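# Shelve each labelled carton on its named rack board

## Task

Move each carton onto the rack board written on its label (A is the higher board, B the lower), resting flat on its bottom face and not stacked on any other carton; the job fails if any carton drops or slides downward by more than a few centimetres.

## Robot and tools

Robot: two arms, left_arm and right_arm, each a UR-type six-joint arm with a two-finger gripper (140 mm max opening), each standing on its own carriage on one shared floor track. left_rail carries left_arm and is always the carriage toward +y; right_rail carries right_arm. left_arm's fingers can fold if gripped near the palm or pushed tip-first into a surface, so grip with the outer quarter of the pads; right_arm's fingers are rigid.

Frame: one fixed scene frame. Table top is z = 0, +z up, +x is the direction the arms face, +y toward the left. The track runs along y at x = 0 (y = 0 at its middle); the table starts at x = 0.17 m. Each arm base sits at x = 0, y = its carriage position_m, z = 0.04 m. Reported end_effector_position is in metres (the point between closed pads; fingertips extend about 33 mm further at small openings) and may be off by a few cm.

execute_actions: argument actions is a list holding one action (or empty, which just returns state and images, including the scene number). An action can have rows, steps, until, and left_rail/right_rail commands. rows: up to 15 rows, each one control step (1/30 s). Each row is one flat list of 18 numbers in [-1, 1] covering both arms: left_arm's 6 joint values (shoulder pan, shoulder lift, elbow, wrist 1, wrist 2, wrist 3), then its gripper position, force_limit, speed; then the same 9 for right_arm. Joint values are offsets, not poses: they are measured from the Joint targets in force when the action begins (not from the previous row), scaled so 1.0 = 1.481 rad for the two shoulder joints and 2.222 rad for the other four. Sending the same offset again in a new call moves the joint further. Gripper position is absolute: +1 fully open, about -0.8 pads touch, -1 closes until blocked. force_limit -1..+1 sets squeeze (about 14 N to 58 N at slow close); speed -1..+1 sets closing rate (about 30 to 250 mm/s); faster closes grip harder. To leave a gripper unchanged, resend its last three numbers. steps: 1 to 450 control steps (default 15); after the rows the arms keep heading to the last row's targets. until: stops the action early on rail conditions, e.g. {"right_rail": {"position_status": ["!=", "moving"]}} or {"all": {"status": "ended"}}; numbers need a comparison.

Rails: {"left_rail": {"position_m": x}} sets an absolute carriage position in metres along y (left_rail -0.8 to 1.5, right_rail -1.5 to 0.8); optional speed_m_s 0.01-1 and acceleration_factor 0.1-1; {"stop": true} brakes. Carriages must stay about 0.78 m apart. Let a carriage arrive before positioning its gripper precisely. Statuses: moving, done, contact_stop, time_out, stopped, stopped_with_arm, stopped_for_other_arm, stopped_for_other_carriage; position_answer taken/not_taken.

move: target is one 18-number row, or a list of up to 15 rows, in the same layout and scaling as execute_actions; every row's joint offsets count from the current Joint targets. All joints move together, so the gripper curves. speed is rad/s for the joint travelling furthest (0.01-3.14, default 0.5); blend (rad) rounds corners in a list. stop_force (4-120 N) ends an arm's path on contact; use a slow speed with it, omit it when lifting off something. zero chooses whether to re-zero the force sensor first. blocking=false returns early; then use wait or stop before new rows. The result adds a move: line (done, off_target, moving, held, fault; limits=held if a check withheld steps).

wait(seconds 0-10) lets time pass. stop brakes a running move. zoom_image(camera, region [x0,y0,x1,y1] pixels, max 504x504) on cam_low, cam_left_wrist or cam_right_wrist (672x504 each). zero_wrist_force(arm). read_manual gives licences. finished_scene(scene) ends the scene irrevocably; the goal must hold without the robot.

Results: Joint positions/velocities per arm: rail (m), then six joints (rad). Joint targets: current commanded angles, the base for offsets. object_status: 0 moving, 1 stopped while opening, 2 stopped while closing (a grip), 3 reached position or pads met. position_measured counts: 3 open, 75 ≈100 mm, 139 ≈60 mm, 200 ≈20 mm, 230 pads meet. Wrist force/torque in the gripper's own axes. Lines like 'joint command not followed', 'joint sent to its limit', MOTOR HOT, faults are warnings.

Avoid: dropping cartons or releasing them while moving, fast or hard contact, pressing arms or carriages together (collision between arms can fail the scene), contact forces near 150 N or joint torque near limits (wrist 1/2/3 about 29, 27.5, 31 N m) which stop an arm for 10 s, holding heavy loads far out (overheating), anything falling off the table. Move smoothly and briefly; thinking time also passes in the simulation.

Each tool is called after "Emit:" by a JSON object that holds its "op" and its "data", one argument or row to a line.

## Session

Emit:
{"op": "execute_actions", "data": {
  "actions": []
}}

Scene clock: 0.00 s.
left_arm: end_effector_position=(+0.3563, +0.7786, +0.5790) position_measured=3 object_status=3 end_effector_quat_wxyz=(+0.000, +0.000, +1.000, +0.000) | right_arm: end_effector_position=(+0.3563, -0.6214, +0.5790) position_measured=3 object_status=3 end_effector_quat_wxyz=(+0.000, +0.000, +1.000, +0.000)
Joint positions: left_arm=[0.7 -0.281 -2.157 1.821 -1.235 -1.571 -0.28] | right_arm=[-0.7 -0.281 -2.157 1.821 -1.235 -1.571 -0.28]
Joint velocities: within noise
Joint torques (N m): no reading
Wrist force (N): no reading
Wrist torque (N m): no reading
Wrist force, peak (N): no reading
Joint targets: left_arm=[0.700 -0.280 -2.157 1.821 -1.235 -1.571 -0.280] | right_arm=[-0.700 -0.281 -2.157 1.821 -1.235 -1.571 -0.280]
Tool commands: left_gripper/position=+1.0 left_gripper/force_limit=+1.0 left_gripper/speed=+1.0 right_gripper/position=+1.0 right_gripper/force_limit=+1.0 right_gripper/speed=+1.0
left_rail: position_m=0.700 position_status=done
right_rail: position_m=-0.700 position_status=done

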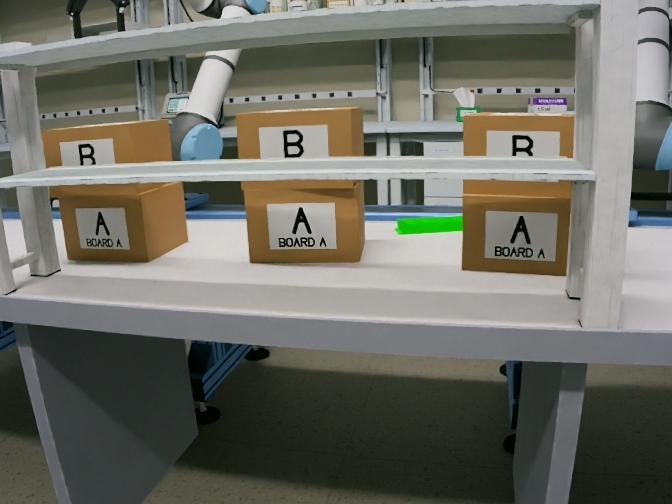

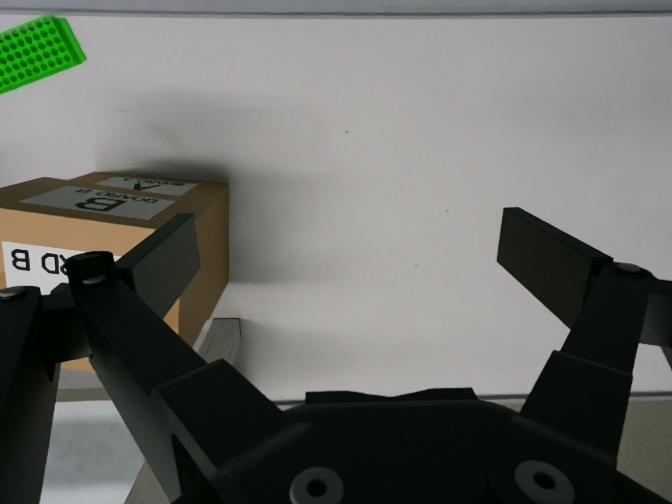

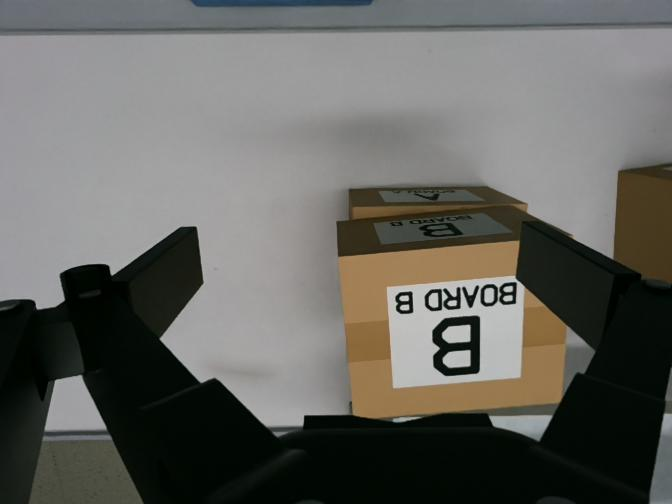

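Emit:
{"op": "zoom_image", "data": {
  "camera": "cam_right_wrist",
  "region": [320, 160, 672, 424]
}}

Emit:
{"op": "zoom_image", "data": {
  "camera": "cam_low",
  "region": [0, 80, 336, 332]
}}

Emit:
{"op": "zoom_image", "data": {
  "camera": "cam_low",
  "region": [336, 80, 672, 332]
}}

Emit:
{"op": "zoom_image", "data": {
  "camera": "cam_left_wrist",
  "region": [0, 120, 336, 372]
}}

Scaled by 1.432.

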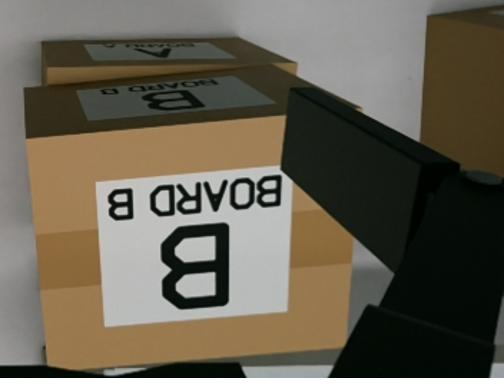

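Scaled by 1.500.

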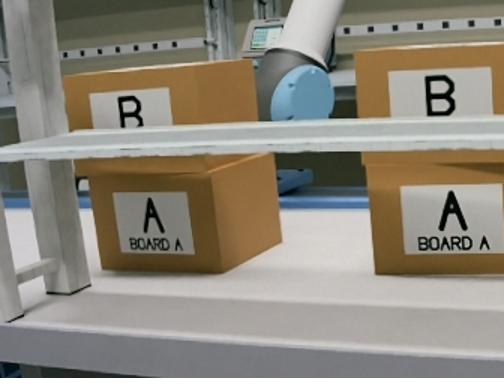

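Scaled by 1.500.

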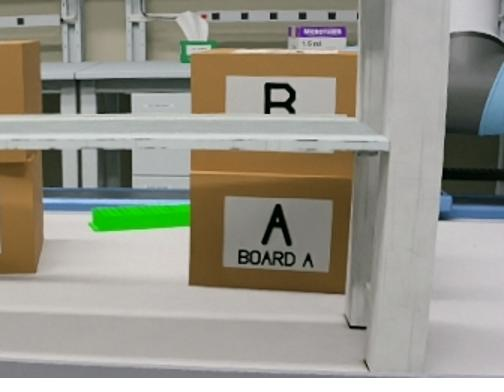

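Scaled by 1.500.

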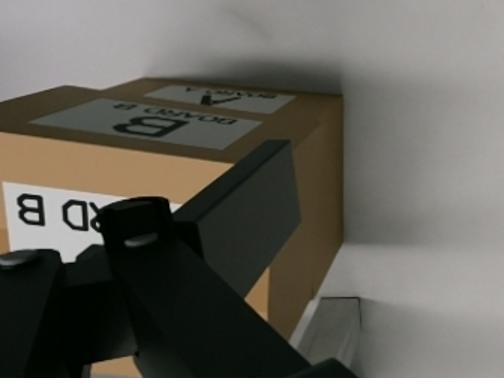

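Emit:
{"op": "execute_actions", "data": {
  "actions": [
    {"left_rail": {"position_m": 0.45}, "right_rail": {"position_m": -0.35}, "steps": 150, "until": {"all": {"status": "ended"}}}
  ]
}}

Scene clock: 192.07 s.
left_arm: end_effector_position=(+0.3563, +0.5286, +0.5790) position_measured=3 object_status=3 end_effector_quat_wxyz=(+0.000, +0.000, +1.000, +0.000) | right_arm: end_effector_position=(+0.3563, -0.2715, +0.5790) position_measured=3 object_status=3 end_effector_quat_wxyz=(+0.000, +0.000, +1.000, +0.000) end_effector_velocity=(-0.001, +0.001, +0.000) end_effector_angular_velocity=(-0.001, +0.002, +0.000)
Joint positions: left_arm=[0.45 -0.281 -2.157 1.821 -1.235 -1.571 -0.28] | right_arm=[-0.35 -0.28 -2.157 1.821 -1.235 -1.571 -0.28]
Joint velocities: left_arm=[within noise] | right_arm=[0.001 0.001 0 0 0.001 -0.001 0.001]
Joint torques (N m): left_arm=[-2.45 5.45 -48.05 -3.23 -0.04 -0.26] | right_arm=[-0.63 4.8 -40.63 -4.1 0.54 0.52]
Wrist force (N): left_arm=[0.1 0.0 -0.4] | right_arm=[0.2 -0.2 -0.1]
Wrist torque (N m): left_arm=[0.00 -0.02 0.00] | right_arm=[-0.06 -0.04 -0.01]
Wrist force, peak (N): left_arm=[0.0 1.9 -0.2] | right_arm=[0.0 -1.9 0.1]
Joint targets: left_arm=[0.450 -0.280 -2.157 1.821 -1.235 -1.571 -0.280] | right_arm=[-0.350 -0.281 -2.157 1.821 -1.235 -1.571 -0.280]
Tool commands: left_gripper/position=+1.0 left_gripper/force_limit=+1.0 left_gripper/speed=+1.0 right_gripper/position=+1.0 right_gripper/force_limit=+1.0 right_gripper/speed=+1.0
left_rail: position_m=0.450 position_status=done
right_rail: position_m=-0.350 position_status=done
cam_left_wrist: T_world_to_cam=[[0.00214105, 0.999833, 0.0181292, -0.530724], [0.941022, -0.00814831, 0.338248, -0.530733], [0.338339, 0.0163358, -0.940882, 0.598317], [0, 0, 0, 1]] pos_world=[0.298133, 0.516537, 0.752087]
cam_right_wrist: T_world_to_cam=[[0.0224336, 0.999667, 0.0127834, 0.26304], [0.95045, -0.0252913, 0.309847, -0.52318], [0.310067, 0.00519896, -0.950701, 0.617409], [0, 0, 0, 1]] pos_world=[0.299918, -0.279394, 0.745714]

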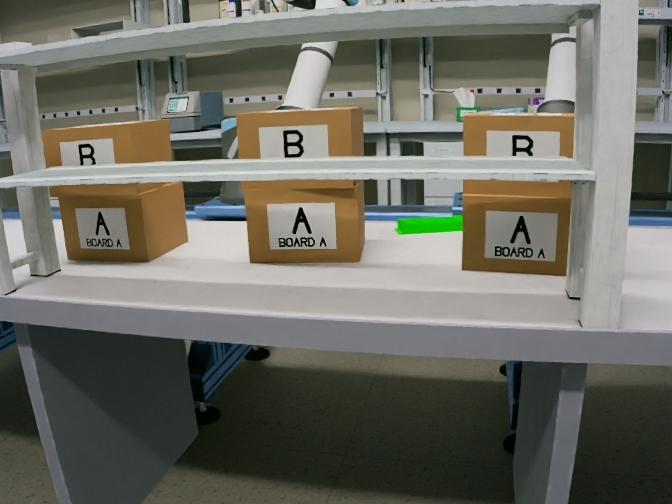

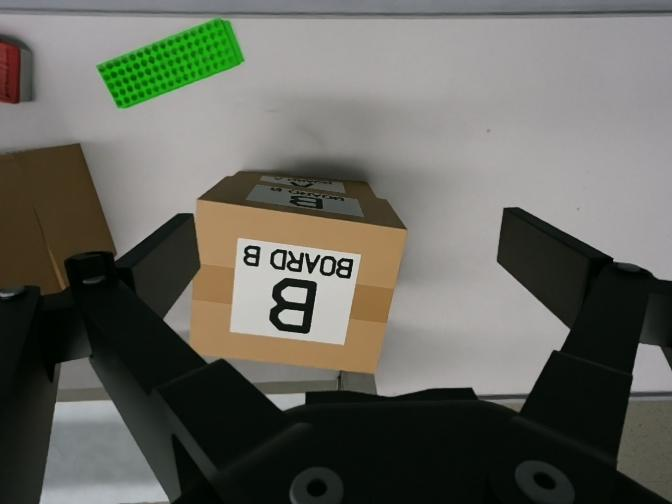

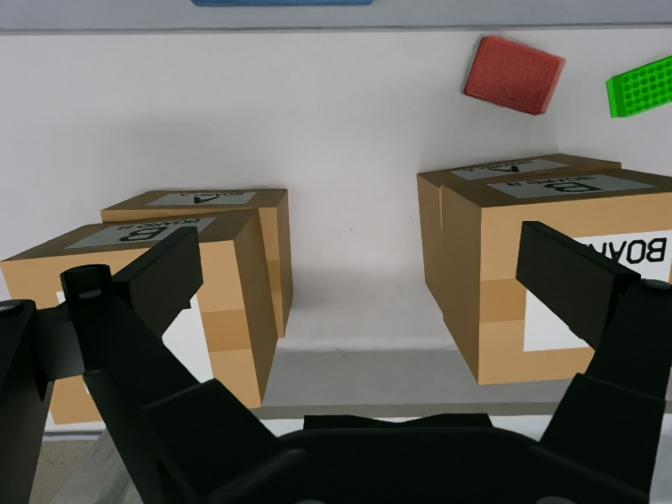

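Emit:
{"op": "zoom_image", "data": {
  "camera": "cam_left_wrist",
  "region": [160, 140, 460, 400]
}}

Emit:
{"op": "zoom_image", "data": {
  "camera": "cam_right_wrist",
  "region": [0, 160, 336, 440]
}}

Emit:
{"op": "zoom_image", "data": {
  "camera": "cam_right_wrist",
  "region": [400, 120, 672, 440]
}}

Scaled by 1.680.

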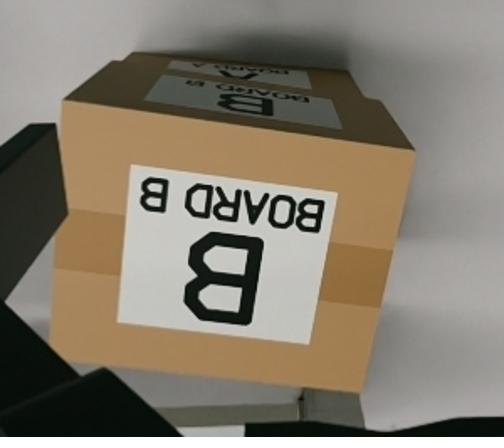

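Scaled by 1.500.

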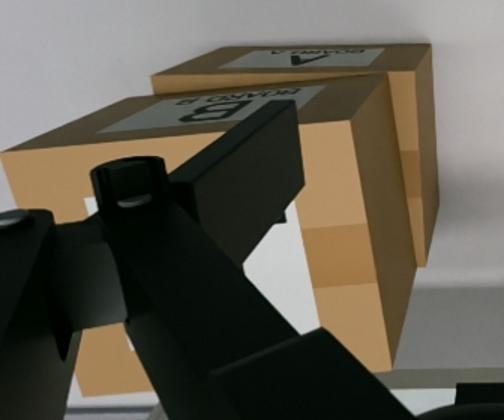

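Scaled by 1.575.

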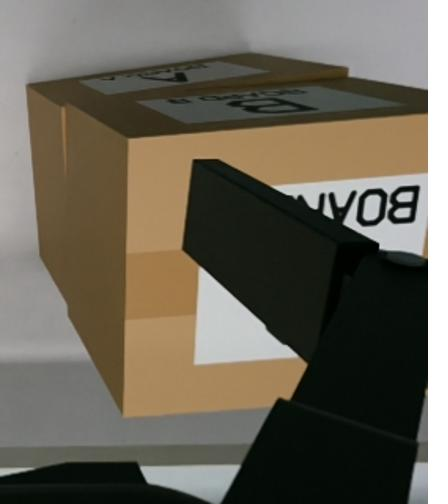

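Emit:
{"op": "zoom_image", "data": {
  "camera": "cam_right_wrist",
  "region": [220, 170, 320, 260]
}}

Emit:
{"op": "zoom_image", "data": {
  "camera": "cam_right_wrist",
  "region": [400, 150, 520, 250]
}}

Emit:
{"op": "zoom_image", "data": {
  "camera": "cam_left_wrist",
  "region": [180, 150, 280, 230]
}}

Emit:
{"op": "zoom_image", "data": {
  "camera": "cam_left_wrist",
  "region": [330, 160, 430, 250]
}}

Scaled by 5.040.

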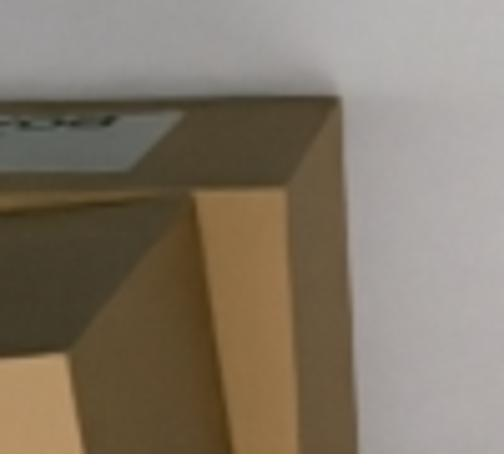

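Scaled by 4.200.

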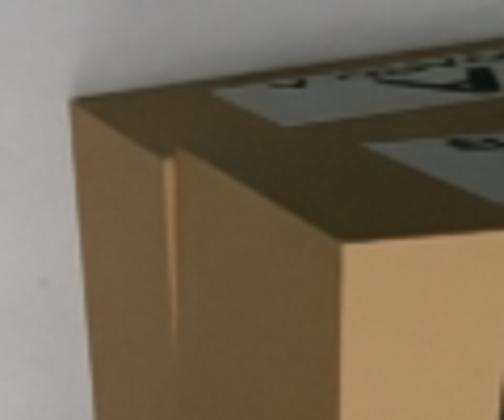

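Scaled by 5.040.

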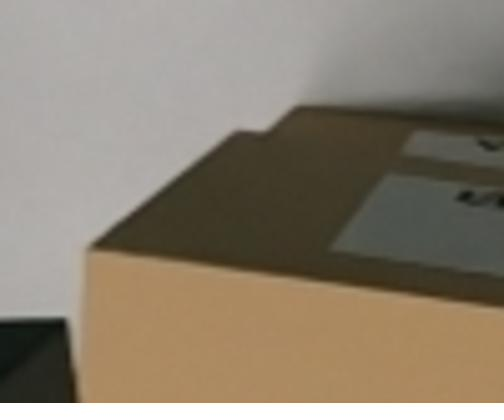

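Scaled by 5.040.

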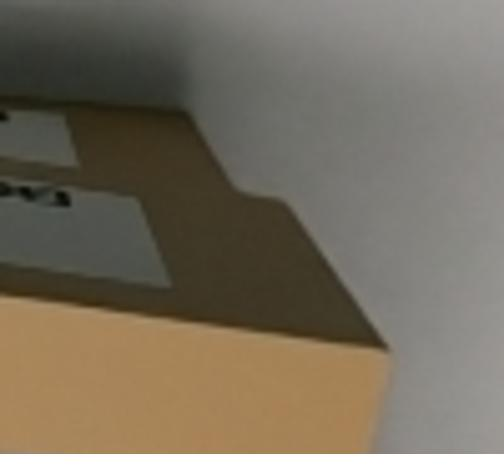

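Emit:
{"op": "execute_actions", "data": {
  "actions": [
    {"left_rail": {"position_m": 0.06}, "right_rail": {"position_m": -1.04}, "steps": 150, "until": {"all": {"status": "ended"}}}
  ],
  "cameras": ["cam_right_wrist", "cam_left_wrist"]
}}

Scene clock: 813.77 s.
left_arm: end_effector_position=(+0.3563, +0.3609, +0.5790) position_measured=3 object_status=3 end_effector_quat_wxyz=(+0.000, +0.000, +1.000, +0.000) | right_arm: end_effector_position=(+0.3563, -0.9613, +0.5790) position_measured=3 object_status=3 end_effector_quat_wxyz=(+0.000, +0.000, +1.000, +0.000) end_effector_velocity=(+0.000, -0.001, +0.000) end_effector_angular_velocity=(+0.001, -0.002, +0.001)
Joint positions: left_arm=[0.282 -0.281 -2.157 1.821 -1.235 -1.571 -0.28] | right_arm=[-1.04 -0.281 -2.157 1.821 -1.235 -1.571 -0.28]
Joint velocities: left_arm=[within noise] | right_arm=[-0.001 0 0 0 -0.001 0.001 0]
Joint torques (N m): left_arm=[-0.48 6.07 -45.82 -2.47 -0.2 0.01] | right_arm=[-2.07 6.53 -38.99 -3.12 0.5 0.29]
Wrist force (N): left_arm=[-0.2 0.2 -0.2] | right_arm=[0.0 -0.1 -0.2]
Wrist torque (N m): left_arm=[0.04 0.05 0.01] | right_arm=[-0.03 0.00 0.00]
Wrist force, peak (N): left_arm=[0.5 -5.5 0.1] | right_arm=[0.3 2.3 0.2]
Joint targets: left_arm=[0.282 -0.280 -2.157 1.821 -1.235 -1.571 -0.280] | right_arm=[-1.040 -0.281 -2.157 1.821 -1.235 -1.571 -0.280]
Tool commands: left_gripper/position=+1.0 left_gripper/force_limit=+1.0 left_gripper/speed=+1.0 right_gripper/position=+1.0 right_gripper/force_limit=+1.0 right_gripper/speed=+1.0
left_rail: position_m=0.282 position_status=stopped_for_other_carriage position_answer=taken
right_rail: position_m=-1.040 position_status=done
cam_left_wrist: T_world_to_cam=[[0.00214105, 0.999833, 0.0181292, -0.363052], [0.941022, -0.00814831, 0.338248, -0.532099], [0.338339, 0.0163358, -0.940882, 0.601057], [0, 0, 0, 1]] pos_world=[0.298133, 0.348837, 0.752087]
cam_right_wrist: T_world_to_cam=[[0.0224336, 0.999667, 0.0127834, 0.95261], [0.95045, -0.0252913, 0.309847, -0.540626], [0.310067, 0.00519896, -0.950701, 0.620995], [0, 0, 0, 1]] pos_world=[0.299918, -0.969194, 0.745714]
Images, in order (width x height): cam_left_wrist 672x504, cam_right_wrist 672x504.

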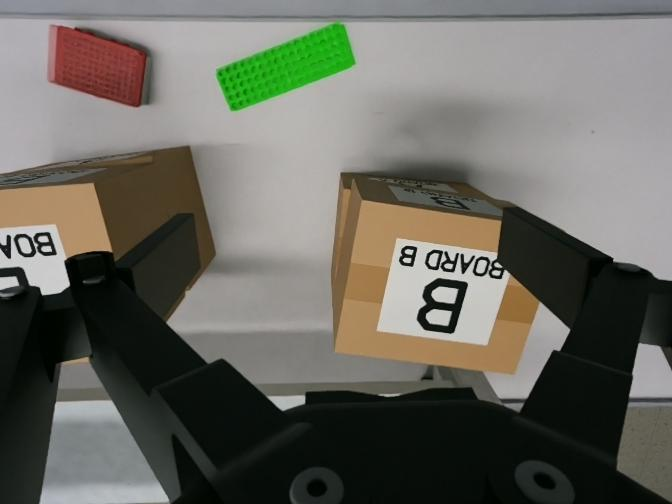

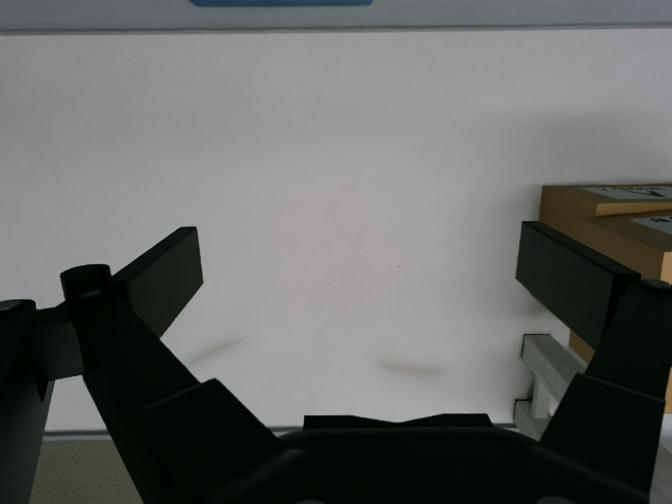

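Emit:
{"op": "zoom_image", "data": {
  "camera": "cam_right_wrist",
  "region": [500, 160, 672, 440]
}}

Emit:
{"op": "zoom_image", "data": {
  "camera": "cam_left_wrist",
  "region": [300, 150, 560, 420]
}}

Emit:
{"op": "execute_actions", "data": {
  "actions": [
    {"left_rail": {"position_m": 0.06}, "steps": 150, "until": {"all": {"status": "ended"}}}
  ],
  "cameras": ["cam_left_wrist"]
}}

Scaled by 1.800.

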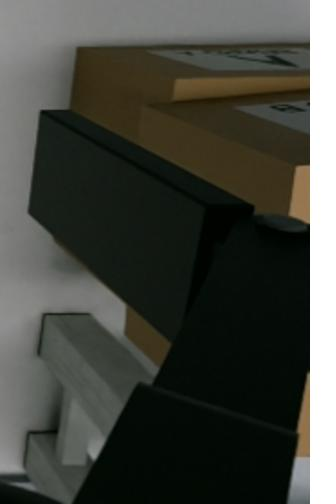

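Scaled by 1.867.

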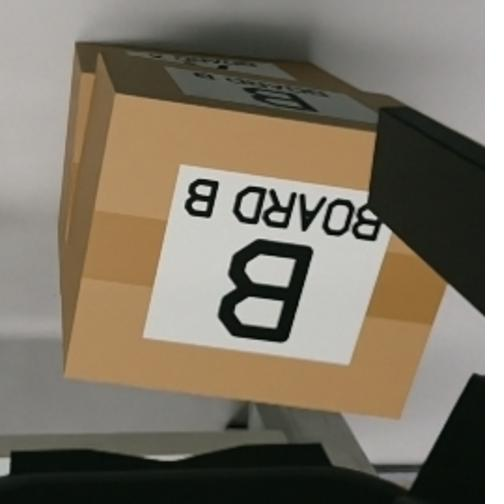

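Scene clock: 820.27 s.
left_arm: end_effector_position=(+0.3563, +0.1387, +0.5790) position_measured=3 object_status=3 end_effector_quat_wxyz=(+0.000, +0.000, +1.000, +0.000) end_effector_velocity=(+0.000, -0.001, -0.001) end_effector_angular_velocity=(+0.001, +0.003, +0.000) | right_arm: end_effector_position=(+0.3563, -0.9614, +0.5790) position_measured=3 object_status=3 end_effector_quat_wxyz=(+0.000, +0.000, +1.000, +0.000)
Joint positions: left_arm=[0.06 -0.281 -2.157 1.821 -1.235 -1.571 -0.28] | right_arm=[-1.04 -0.281 -2.157 1.821 -1.235 -1.571 -0.28]
Joint velocities: left_arm=[-0.001 0 0.001 0 0.002 0 -0.001] | right_arm=[within noise]
Joint torques (N m): left_arm=[0.12 7.88 -44.36 -1.5 0.28 -0.25] | right_arm=[-0.67 9.16 -36.72 -2.27 0.69 0.2]
Wrist force (N): left_arm=[0.0 0.1 -0.3] | right_arm=[0.0 0.0 0.0]
Wrist torque (N m): left_arm=[0.02 0.01 0.00] | right_arm=[0.01 -0.01 0.00]
Wrist force, peak (N): left_arm=[-0.3 -1.7 -0.5] | right_arm=[0.5 0.1 0.4]
Joint targets: left_arm=[0.060 -0.280 -2.157 1.821 -1.235 -1.571 -0.280] | right_arm=[-1.040 -0.281 -2.157 1.821 -1.235 -1.571 -0.280]
Tool commands: left_gripper/position=+1.0 left_gripper/force_limit=+1.0 left_gripper/speed=+1.0 right_gripper/position=+1.0 right_gripper/force_limit=+1.0 right_gripper/speed=+1.0
left_rail: position_m=0.060 position_status=done
right_rail: position_m=-1.040 position_status=done
cam_left_wrist: T_world_to_cam=[[0.00214105, 0.999833, 0.0181292, -0.140889], [0.941022, -0.00814831, 0.338248, -0.53391], [0.338339, 0.0163358, -0.940882, 0.604686], [0, 0, 0, 1]] pos_world=[0.298133, 0.126637, 0.752087]

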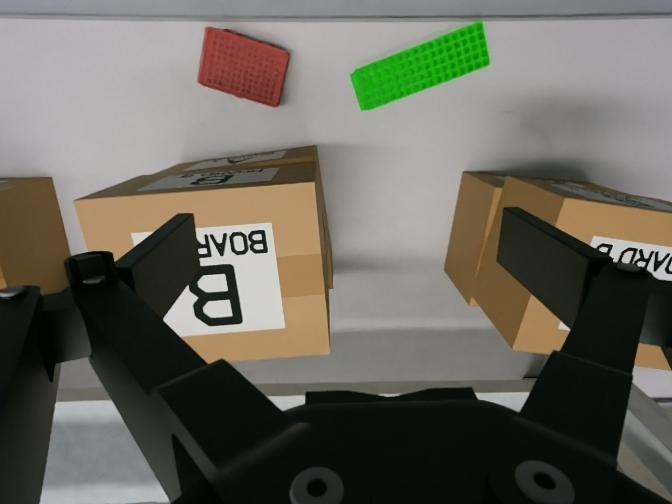

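Emit:
{"op": "zoom_image", "data": {
  "camera": "cam_left_wrist",
  "region": [0, 320, 200, 470]
}}

Emit:
{"op": "zoom_image", "data": {
  "camera": "cam_left_wrist",
  "region": [330, 300, 672, 470]
}}

Emit:
{"op": "zoom_image", "data": {
  "camera": "cam_left_wrist",
  "region": [290, 130, 390, 230]
}}

Emit:
{"op": "zoom_image", "data": {
  "camera": "cam_left_wrist",
  "region": [430, 150, 580, 260]
}}

Scaled by 2.520.

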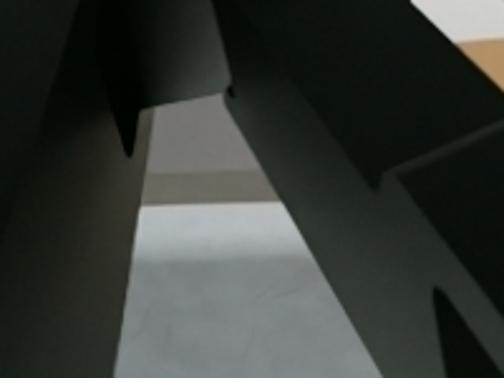

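Scaled by 1.474.

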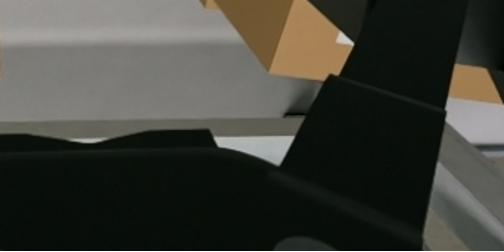

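Scaled by 5.040.

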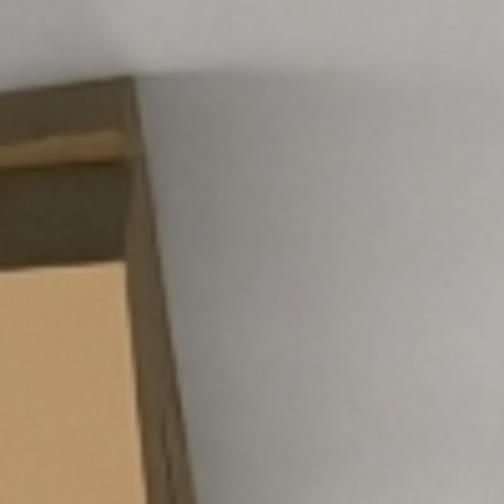

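Scaled by 3.360.

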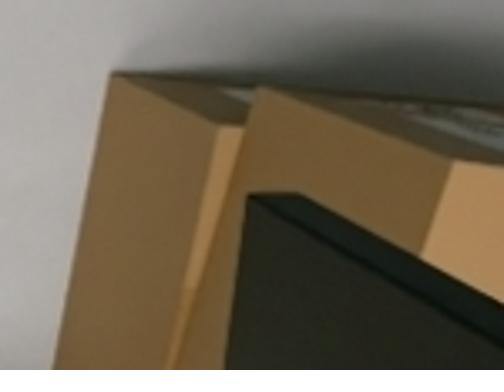

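Emit:
{"op": "move", "data": {
  "target": [-0.8238, -0.0290, 0.1481, 0.2858, 0.2120, -0.3240, -1, -1, -0.5, 0.4936, -0.0290, 0.1481, 0.2858, -0.7331, 0.5311, 0.14, 0, -0.5],
  "speed": 0.8,
  "cameras": ["cam_low"]
}}

Scene clock: 1015.00 s.
left_arm: end_effector_position=(+0.3308, +0.0419, +0.4656) position_measured=232 object_status=3 end_effector_quat_wxyz=(+0.062, +0.316, +0.818, +0.476) | right_arm: end_effector_position=(+0.3410, -1.0593, +0.6611) position_measured=112 object_status=3 end_effector_quat_wxyz=(+0.169, -0.178, +0.671, -0.699)
Joint positions: left_arm=[0.06 -1.501 -2.2 2.15 -0.6 -1.1 -1] | right_arm=[-1.04 0.451 -2.2 2.15 -0.6 -3.2 0.899]
Joint torques (N m): left_arm=[-13.98 -11.71 -38.5 2.11 3.38 -2.38] | right_arm=[10.65 -6.59 -36.64 0.82 -5.1 2.73]
Wrist force (N): left_arm=[0.1 -0.2 -0.4] | right_arm=[0.1 0.9 1.1]
Wrist torque (N m): left_arm=[0.04 -0.02 -0.22] | right_arm=[-0.39 -0.23 -0.40]
Wrist force, peak (N): left_arm=[-2.6 -2.2 -2.1] | right_arm=[0.2 0.7 1.9]
Joint targets: left_arm=[0.060 -1.501 -2.200 2.150 -0.600 -1.100 -1.000] | right_arm=[-1.040 0.451 -2.200 2.150 -0.600 -3.200 0.900]
left_rail: position_m=0.060 position_status=done
right_rail: position_m=-1.040 position_status=done
move: done

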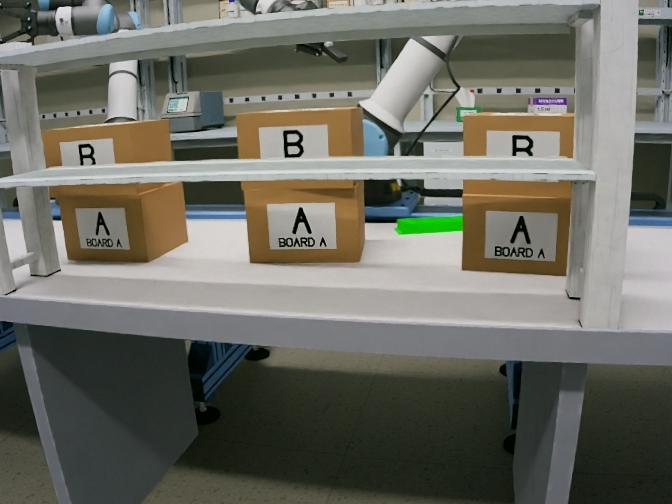

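Emit:
{"op": "move", "data": {
  "target": [-0.5799, -0.0312, 0.1058, 0.2076, 0.2029, -0.2569, -1, -1, -0.5, 0.2618, -0.0312, 0.1058, 0.2076, -0.3662, 0.3019, 0.14, 0, -0.5],
  "speed": 0.8
}}

Scene clock: 1034.70 s.
left_arm: end_effector_position=(+0.3301, -0.2400, +0.5000) position_measured=232 object_status=3 end_effector_quat_wxyz=(+0.534, +0.534, +0.464, +0.464) | right_arm: end_effector_position=(+0.3302, -0.7402, +0.4998) position_measured=112 object_status=3 end_effector_quat_wxyz=(+0.533, -0.534, +0.464, -0.464)
Joint positions: left_arm=[0.06 -2.36 -2.246 2.385 -0.139 -0.649 -1.571] | right_arm=[-1.04 0.838 -2.246 2.385 -0.139 -4.013 1.57]
Joint torques (N m): left_arm=[-15.34 -7.36 -35.02 5.51 2.29 -3.16] | right_arm=[12.99 -3.47 -35.95 0.88 -2.73 3.34]
Wrist force (N): left_arm=[0.0 -0.1 0.0] | right_arm=[0.1 1.7 0.5]
Wrist torque (N m): left_arm=[0.05 0.13 -0.31] | right_arm=[-0.26 -0.13 -0.38]
Wrist force, peak (N): left_arm=[-1.0 -1.0 -1.3] | right_arm=[-0.7 2.5 -0.2]
Joint targets: left_arm=[0.060 -2.360 -2.246 2.385 -0.139 -0.649 -1.571] | right_arm=[-1.040 0.838 -2.246 2.385 -0.139 -4.013 1.570]
left_rail: position_m=0.060 position_status=done
right_rail: position_m=-1.040 position_status=done
move: done
cam_left_wrist: T_world_to_cam=[[-0.0183777, 0.000586846, 0.999831, -0.484697], [-0.465921, -0.88479, -0.00804466, -0.0583819], [0.884636, -0.46599, 0.0165338, -0.229369], [0, 0, 0, 1]] pos_world=[0.166799, -0.158255, 0.487938]
cam_right_wrist: T_world_to_cam=[[-0.0159626, 0.0196864, -0.999679, 0.526514], [-0.438716, 0.898286, 0.024695, 0.799143], [0.898484, 0.438969, -0.00570229, 0.207172], [0, 0, 0, 1]] pos_world=[0.172861, -0.819167, 0.507791]

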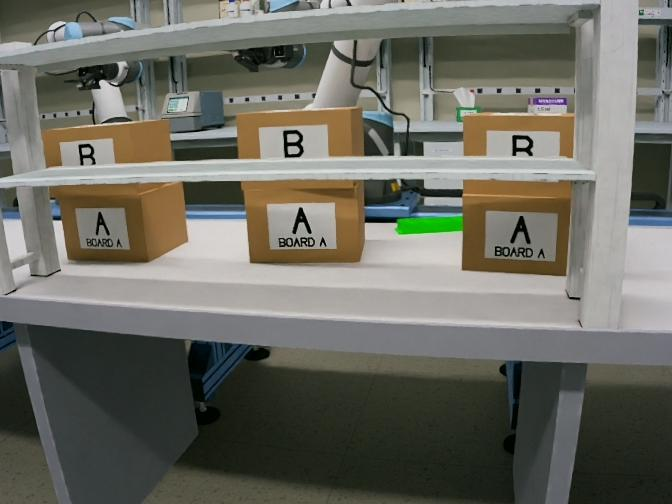

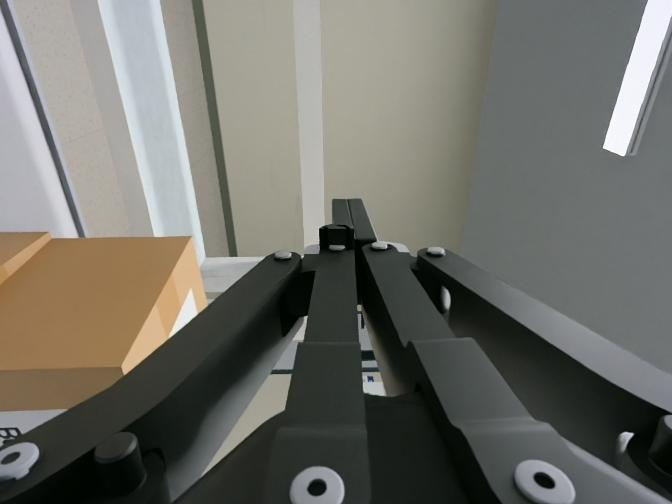

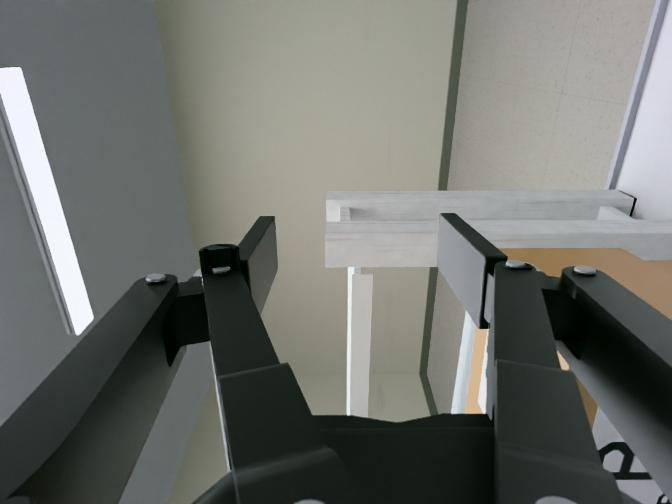

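Emit:
{"op": "zoom_image", "data": {
  "camera": "cam_right_wrist",
  "region": [300, 160, 672, 440]
}}

Emit:
{"op": "zoom_image", "data": {
  "camera": "cam_left_wrist",
  "region": [0, 0, 340, 260]
}}

Emit:
{"op": "zoom_image", "data": {
  "camera": "cam_left_wrist",
  "region": [0, 200, 340, 460]
}}

Scaled by 1.355.

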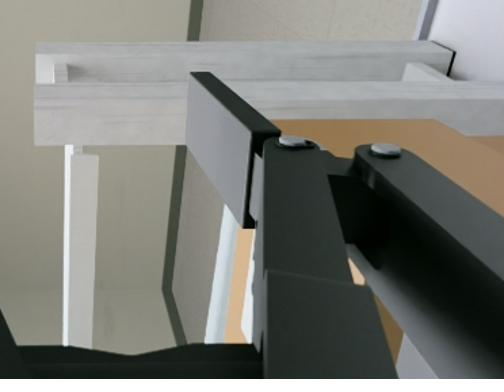

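Scaled by 1.482.

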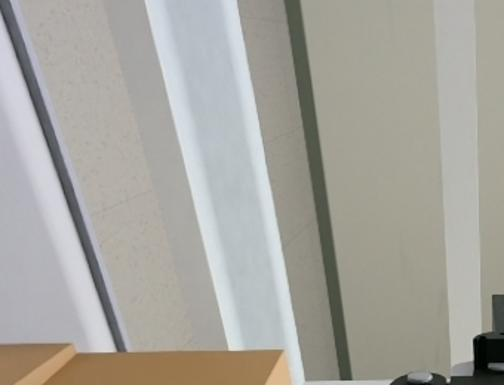

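Scaled by 1.482.

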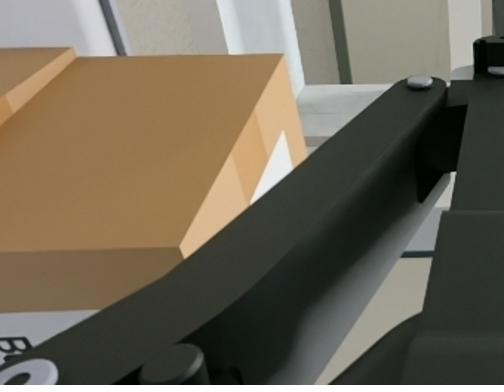

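Emit:
{"op": "execute_actions", "data": {
  "actions": [
    {"left_rail": {"position_m": 0.10}, "right_rail": {"position_m": -1.12}, "steps": 120, "until": {"all": {"status": "ended"}}}
  ],
  "cameras": []
}}

Emit:
{"op": "move", "data": {
  "target": [0.2079, 0.3806, 0.0914, -0.3451, 0.1380, 0.0, -1, -1, -0.5, 0.0306, 0.3489, 0.1077, -0.3402, -0.0347, 0.0004, 0.14, 0, -0.5],
  "speed": 0.5
}}

Scene clock: 1271.50 s.
left_arm: end_effector_position=(+0.3300, -0.2001, +0.5000) position_measured=232 object_status=3 end_effector_quat_wxyz=(+0.534, +0.534, +0.464, +0.464) | right_arm: end_effector_position=(+0.3301, -0.8200, +0.4998) position_measured=112 object_status=3 end_effector_quat_wxyz=(+0.533, -0.534, +0.464, -0.464) end_effector_velocity=(+0.000, -0.001, +0.001) end_effector_angular_velocity=(+0.000, -0.001, +0.000)
Joint positions: left_arm=[0.1 -2.36 -2.246 2.385 -0.139 -0.649 -1.571] | right_arm=[-1.12 0.838 -2.246 2.385 -0.139 -4.013 1.57]
Joint velocities: left_arm=[within noise] | right_arm=[-0.001 0.001 -0.001 0 0 0 -0.001]
Joint torques (N m): left_arm=[4.71 2.11 -42.18 3.73 1.39 -2.71] | right_arm=[8.58 6.86 -42.02 0.32 -2.02 2.8]
Wrist force (N): left_arm=[-0.1 -0.2 0.0] | right_arm=[-0.1 1.6 1.0]
Wrist torque (N m): left_arm=[0.02 0.15 -0.31] | right_arm=[-0.27 -0.10 -0.38]
Wrist force, peak (N): left_arm=[-2.4 -0.1 -0.2] | right_arm=[-1.6 1.7 1.1]
Joint targets: left_arm=[0.100 -2.360 -2.246 2.385 -0.139 -0.649 -1.571] | right_arm=[-1.120 0.838 -2.246 2.385 -0.139 -4.013 1.570]
Tool commands: left_gripper/position=-1.0 left_gripper/force_limit=-1.0 left_gripper/speed=-0.5 right_gripper/position=+0.14 right_gripper/force_limit=+0.0 right_gripper/speed=-0.5
left_rail: position_m=0.100 position_status=done
right_rail: position_m=-1.120 position_status=done

Scene clock: 1273.67 s.
left_arm: end_effector_position=(+0.3600, -0.2798, +0.2600) position_measured=232 object_status=3 end_effector_quat_wxyz=(+0.534, +0.533, +0.464, +0.464) | right_arm: end_effector_position=(+0.3597, -0.7198, +0.2598) position_measured=112 object_status=3 end_effector_quat_wxyz=(+0.561, -0.561, +0.431, -0.430)
Joint positions: left_arm=[0.1 -2.052 -1.682 2.588 -0.905 -0.342 -1.571] | right_arm=[-1.12 0.884 -1.729 2.624 -0.894 -4.09 1.571]
Joint torques (N m): left_arm=[13.62 4.4 -17.31 -0.79 1.98 -2.88] | right_arm=[12.38 -6.17 -20.35 -6.92 -3.03 2.94]
Wrist force (N): left_arm=[0.3 0.1 -0.4] | right_arm=[-0.1 1.3 0.8]
Wrist torque (N m): left_arm=[0.10 0.06 -0.30] | right_arm=[-0.35 -0.11 -0.31]
Wrist force, peak (N): left_arm=[0.0 -1.8 0.6] | right_arm=[-0.4 3.2 1.0]
Joint targets: left_arm=[0.100 -2.052 -1.682 2.588 -0.906 -0.342 -1.571] | right_arm=[-1.120 0.884 -1.729 2.624 -0.895 -4.090 1.571]
left_rail: position_m=0.100 position_status=done
right_rail: position_m=-1.120 position_status=done
move: done
cam_left_wrist: T_world_to_cam=[[-0.018425, 0.000479922, 0.99983, -0.244276], [-0.465007, -0.88527, -0.00814425, -0.0819329], [0.885115, -0.465078, 0.0165342, -0.270362], [0, 0, 0, 1]] pos_world=[0.196702, -0.198155, 0.248037]
cam_right_wrist: T_world_to_cam=[[-0.0186835, 0.0182589, -0.999659, 0.286511], [-0.54528, 0.837866, 0.0254949, 0.794442], [0.838046, 0.54557, -0.00569801, 0.268888], [0, 0, 0, 1]] pos_world=[0.213206, -0.817564, 0.267691]

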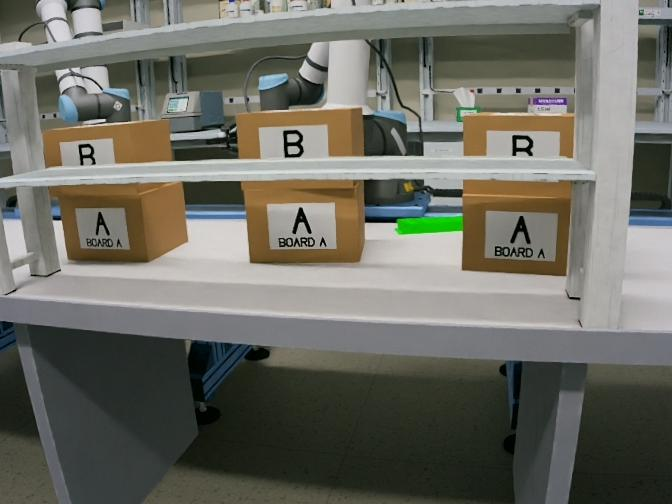

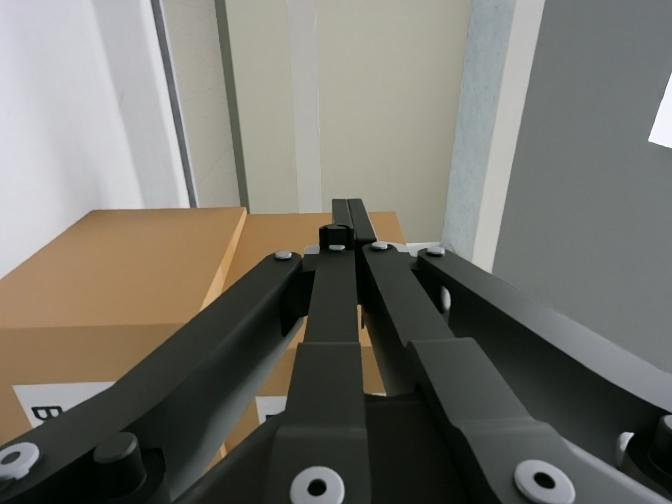

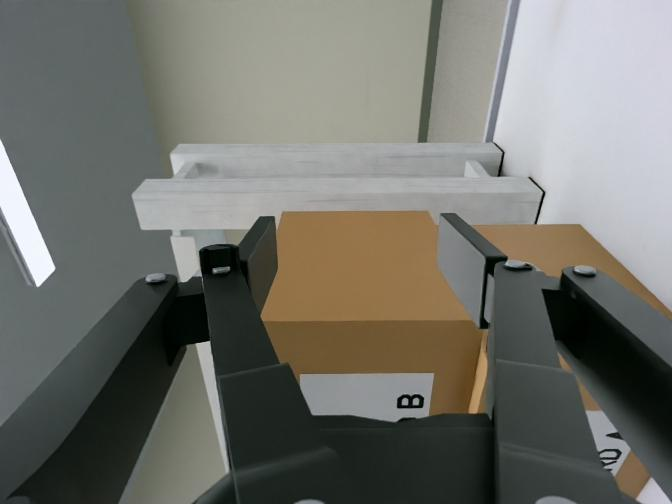

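Emit:
{"op": "zoom_image", "data": {
  "camera": "cam_right_wrist",
  "region": [240, 190, 672, 440]
}}

Emit:
{"op": "zoom_image", "data": {
  "camera": "cam_left_wrist",
  "region": [0, 180, 440, 480]
}}

Scaled by 1.167.

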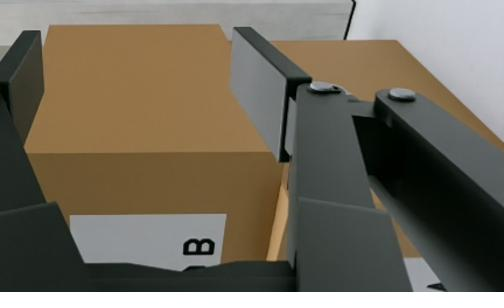

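Scaled by 1.145.

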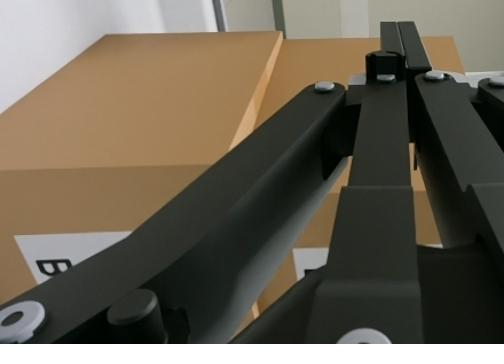

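Emit:
{"op": "move", "data": {
  "target": [0.26583, 0.09264, -0.05725, -0.0045, 0.17709, 0.0001, -1, -1, -0.5, -0.16421, 0.12080, -0.07093, -0.00959, -0.10918, -0.0001, 0.14, 0, -0.5],
  "speed": 0.4
}}

Scene clock: 1340.40 s.
left_arm: end_effector_position=(+0.4790, -0.3246, +0.2600) position_measured=232 object_status=3 end_effector_quat_wxyz=(+0.533, +0.533, +0.464, +0.464) | right_arm: end_effector_position=(+0.5138, -0.6770, +0.2597) position_measured=112 object_status=3 end_effector_quat_wxyz=(+0.561, -0.561, +0.431, -0.430)
Joint positions: left_arm=[0.1 -1.658 -1.545 2.461 -0.915 0.051 -1.571] | right_arm=[-1.12 0.641 -1.55 2.467 -0.916 -4.333 1.571]
Joint torques (N m): left_arm=[13.23 -12.55 -42 -1.29 2.35 1.93] | right_arm=[-13.47 -21.54 -35.63 -7.18 -2.94 -0.93]
Wrist force (N): left_arm=[0.1 -0.2 -0.2] | right_arm=[0.3 1.2 1.4]
Wrist torque (N m): left_arm=[0.00 0.08 -0.28] | right_arm=[-0.37 -0.23 -0.34]
Wrist force, peak (N): left_arm=[-0.3 -0.2 1.7] | right_arm=[0.2 1.3 3.2]
Joint targets: left_arm=[0.100 -1.658 -1.545 2.461 -0.916 0.051 -1.571] | right_arm=[-1.120 0.641 -1.550 2.467 -0.916 -4.333 1.571]
left_rail: position_m=0.100 position_status=done
right_rail: position_m=-1.120 position_status=done
move: done
cam_left_wrist: T_world_to_cam=[[-0.0182552, 0.00015801, 0.999833, -0.242196], [-0.464806, -0.885373, -0.00834661, -0.0664302], [0.885224, -0.464881, 0.0162361, -0.396397], [0, 0, 0, 1]] pos_world=[0.315602, -0.243055, 0.248037]
cam_right_wrist: T_world_to_cam=[[-0.0187561, 0.0182147, -0.999658, 0.288597], [-0.54479, 0.838185, 0.0254941, 0.842541], [0.838363, 0.545082, -0.00579793, 0.115955], [0, 0, 0, 1]] pos_world=[0.367208, -0.774667, 0.267691]

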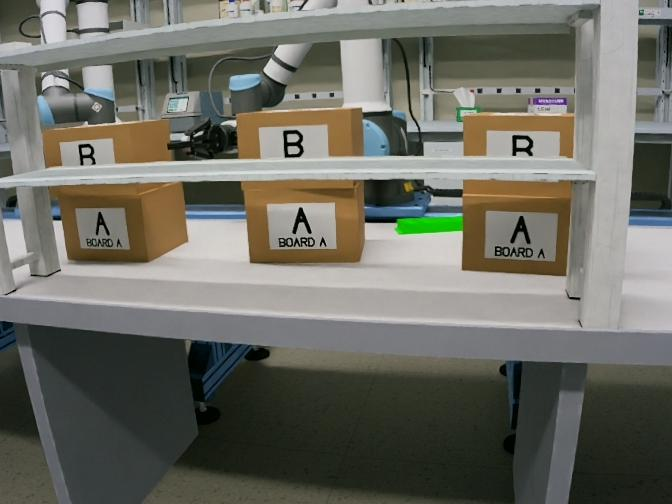

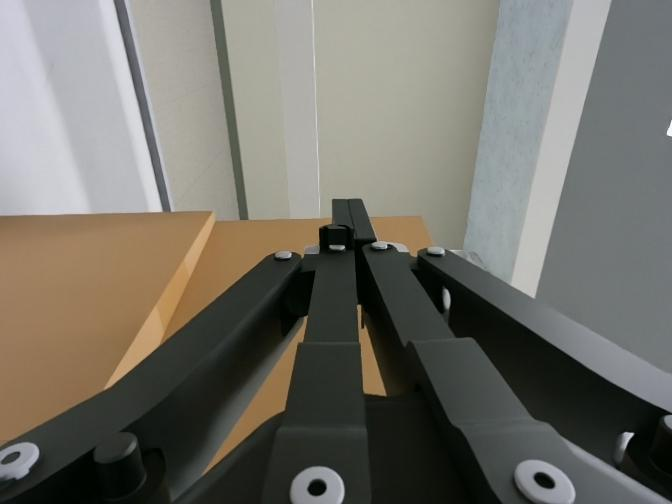

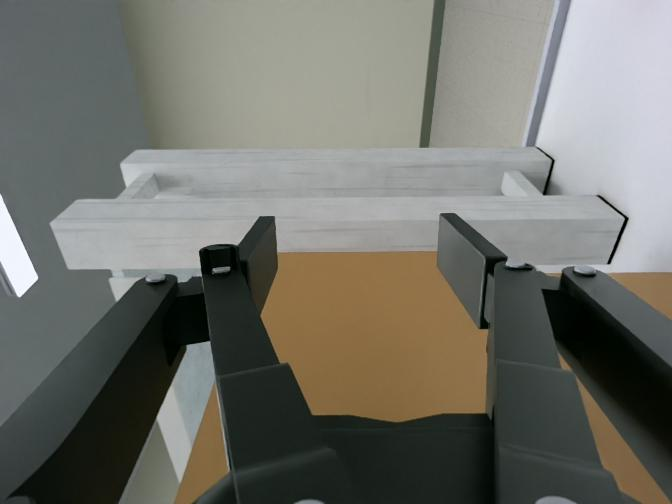

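Emit:
{"op": "move", "data": {
  "target": [0.01202, 0.05375, -0.03987, 0.00405, 0.00801, 0.0, -1, -1, -0.5, 0.07083, 0.04922, -0.03618, 0.00333, 0.04721, 0.0, 0.14, 0, -0.5],
  "speed": 0.03,
  "stop_force": 20
}}

Scene clock: 1351.33 s.
left_arm: end_effector_position=(+0.4816, -0.3680, +0.2602) position_measured=232 object_status=3 end_effector_quat_wxyz=(+0.533, +0.533, +0.464, +0.464) | right_arm: end_effector_position=(+0.5119, -0.6347, +0.2599) position_measured=112 object_status=3 end_effector_quat_wxyz=(+0.561, -0.561, +0.431, -0.431)
Joint positions: left_arm=[0.1 -1.643 -1.476 2.384 -0.908 0.067 -1.571] | right_arm=[-1.12 0.73 -1.488 2.398 -0.91 -4.243 1.571]
Joint torques (N m): left_arm=[-21.7 -53.15 -24.22 -3.35 6.23 1.96] | right_arm=[-5.3 -47.55 -23.53 -4.93 -11.22 -1.03]
Wrist force (N): left_arm=[16.1 10.3 -7.5] | right_arm=[18.7 -3.7 -2.0]
Wrist torque (N m): left_arm=[-0.27 0.66 -0.44] | right_arm=[-0.24 0.12 0.45]
Wrist force, peak (N): left_arm=[23.4 12.7 -11.5] | right_arm=[26.3 -3.7 -3.2]
Joint targets: left_arm=[0.100 -1.643 -1.476 2.384 -0.908 0.067 -1.571] | right_arm=[-1.120 0.730 -1.488 2.398 -0.910 -4.243 1.571]
left_rail: position_m=0.100 position_status=done
right_rail: position_m=-1.120 position_status=done
move: contact (left_arm, right_arm); left_arm: the elbow is farthest, 0.012 rad from its target; right_arm: the shoulder pan is farthest, 0.016 rad from its target
cam_left_wrist: T_world_to_cam=[[-0.0183038, 0.0000679441, 0.999832, -0.242251], [-0.464725, -0.885415, -0.0084475, -0.103658], [0.885266, -0.464802, 0.016238, -0.418868], [0, 0, 0, 1]] pos_world=[0.318202, -0.286455, 0.248137]
cam_right_wrist: T_world_to_cam=[[-0.0186982, 0.0181352, -0.999661, 0.287912], [-0.544604, 0.838309, 0.0253946, 0.806067], [0.838485, 0.544894, -0.00579834, 0.0941722], [0, 0, 0, 1]] pos_world=[0.365409, -0.732268, 0.267891]

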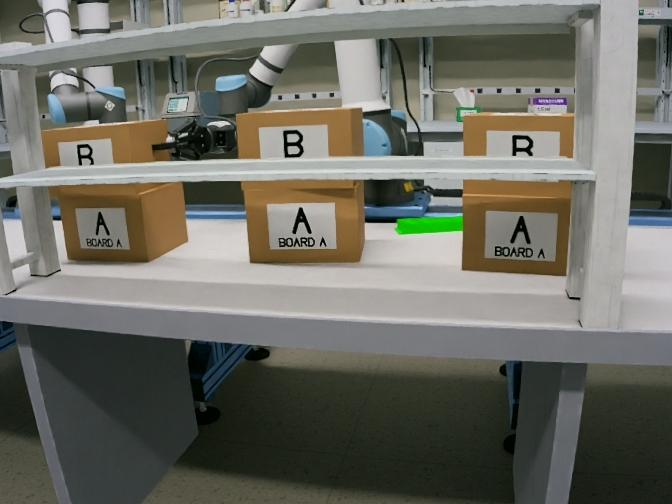

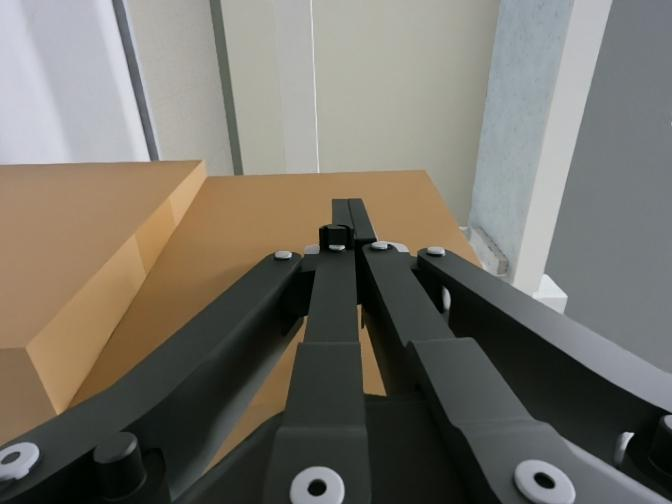

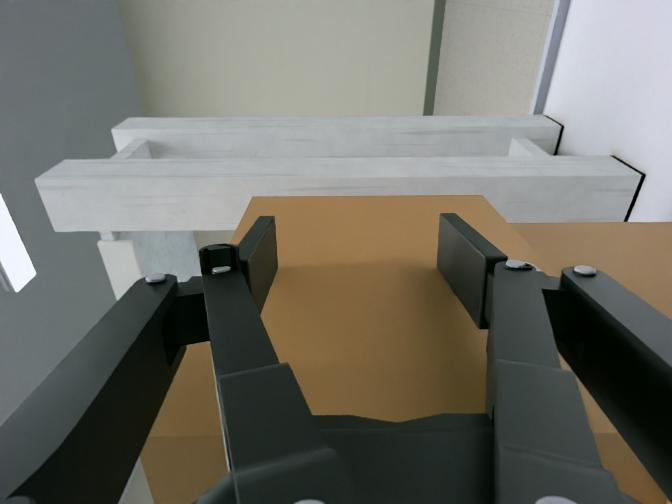

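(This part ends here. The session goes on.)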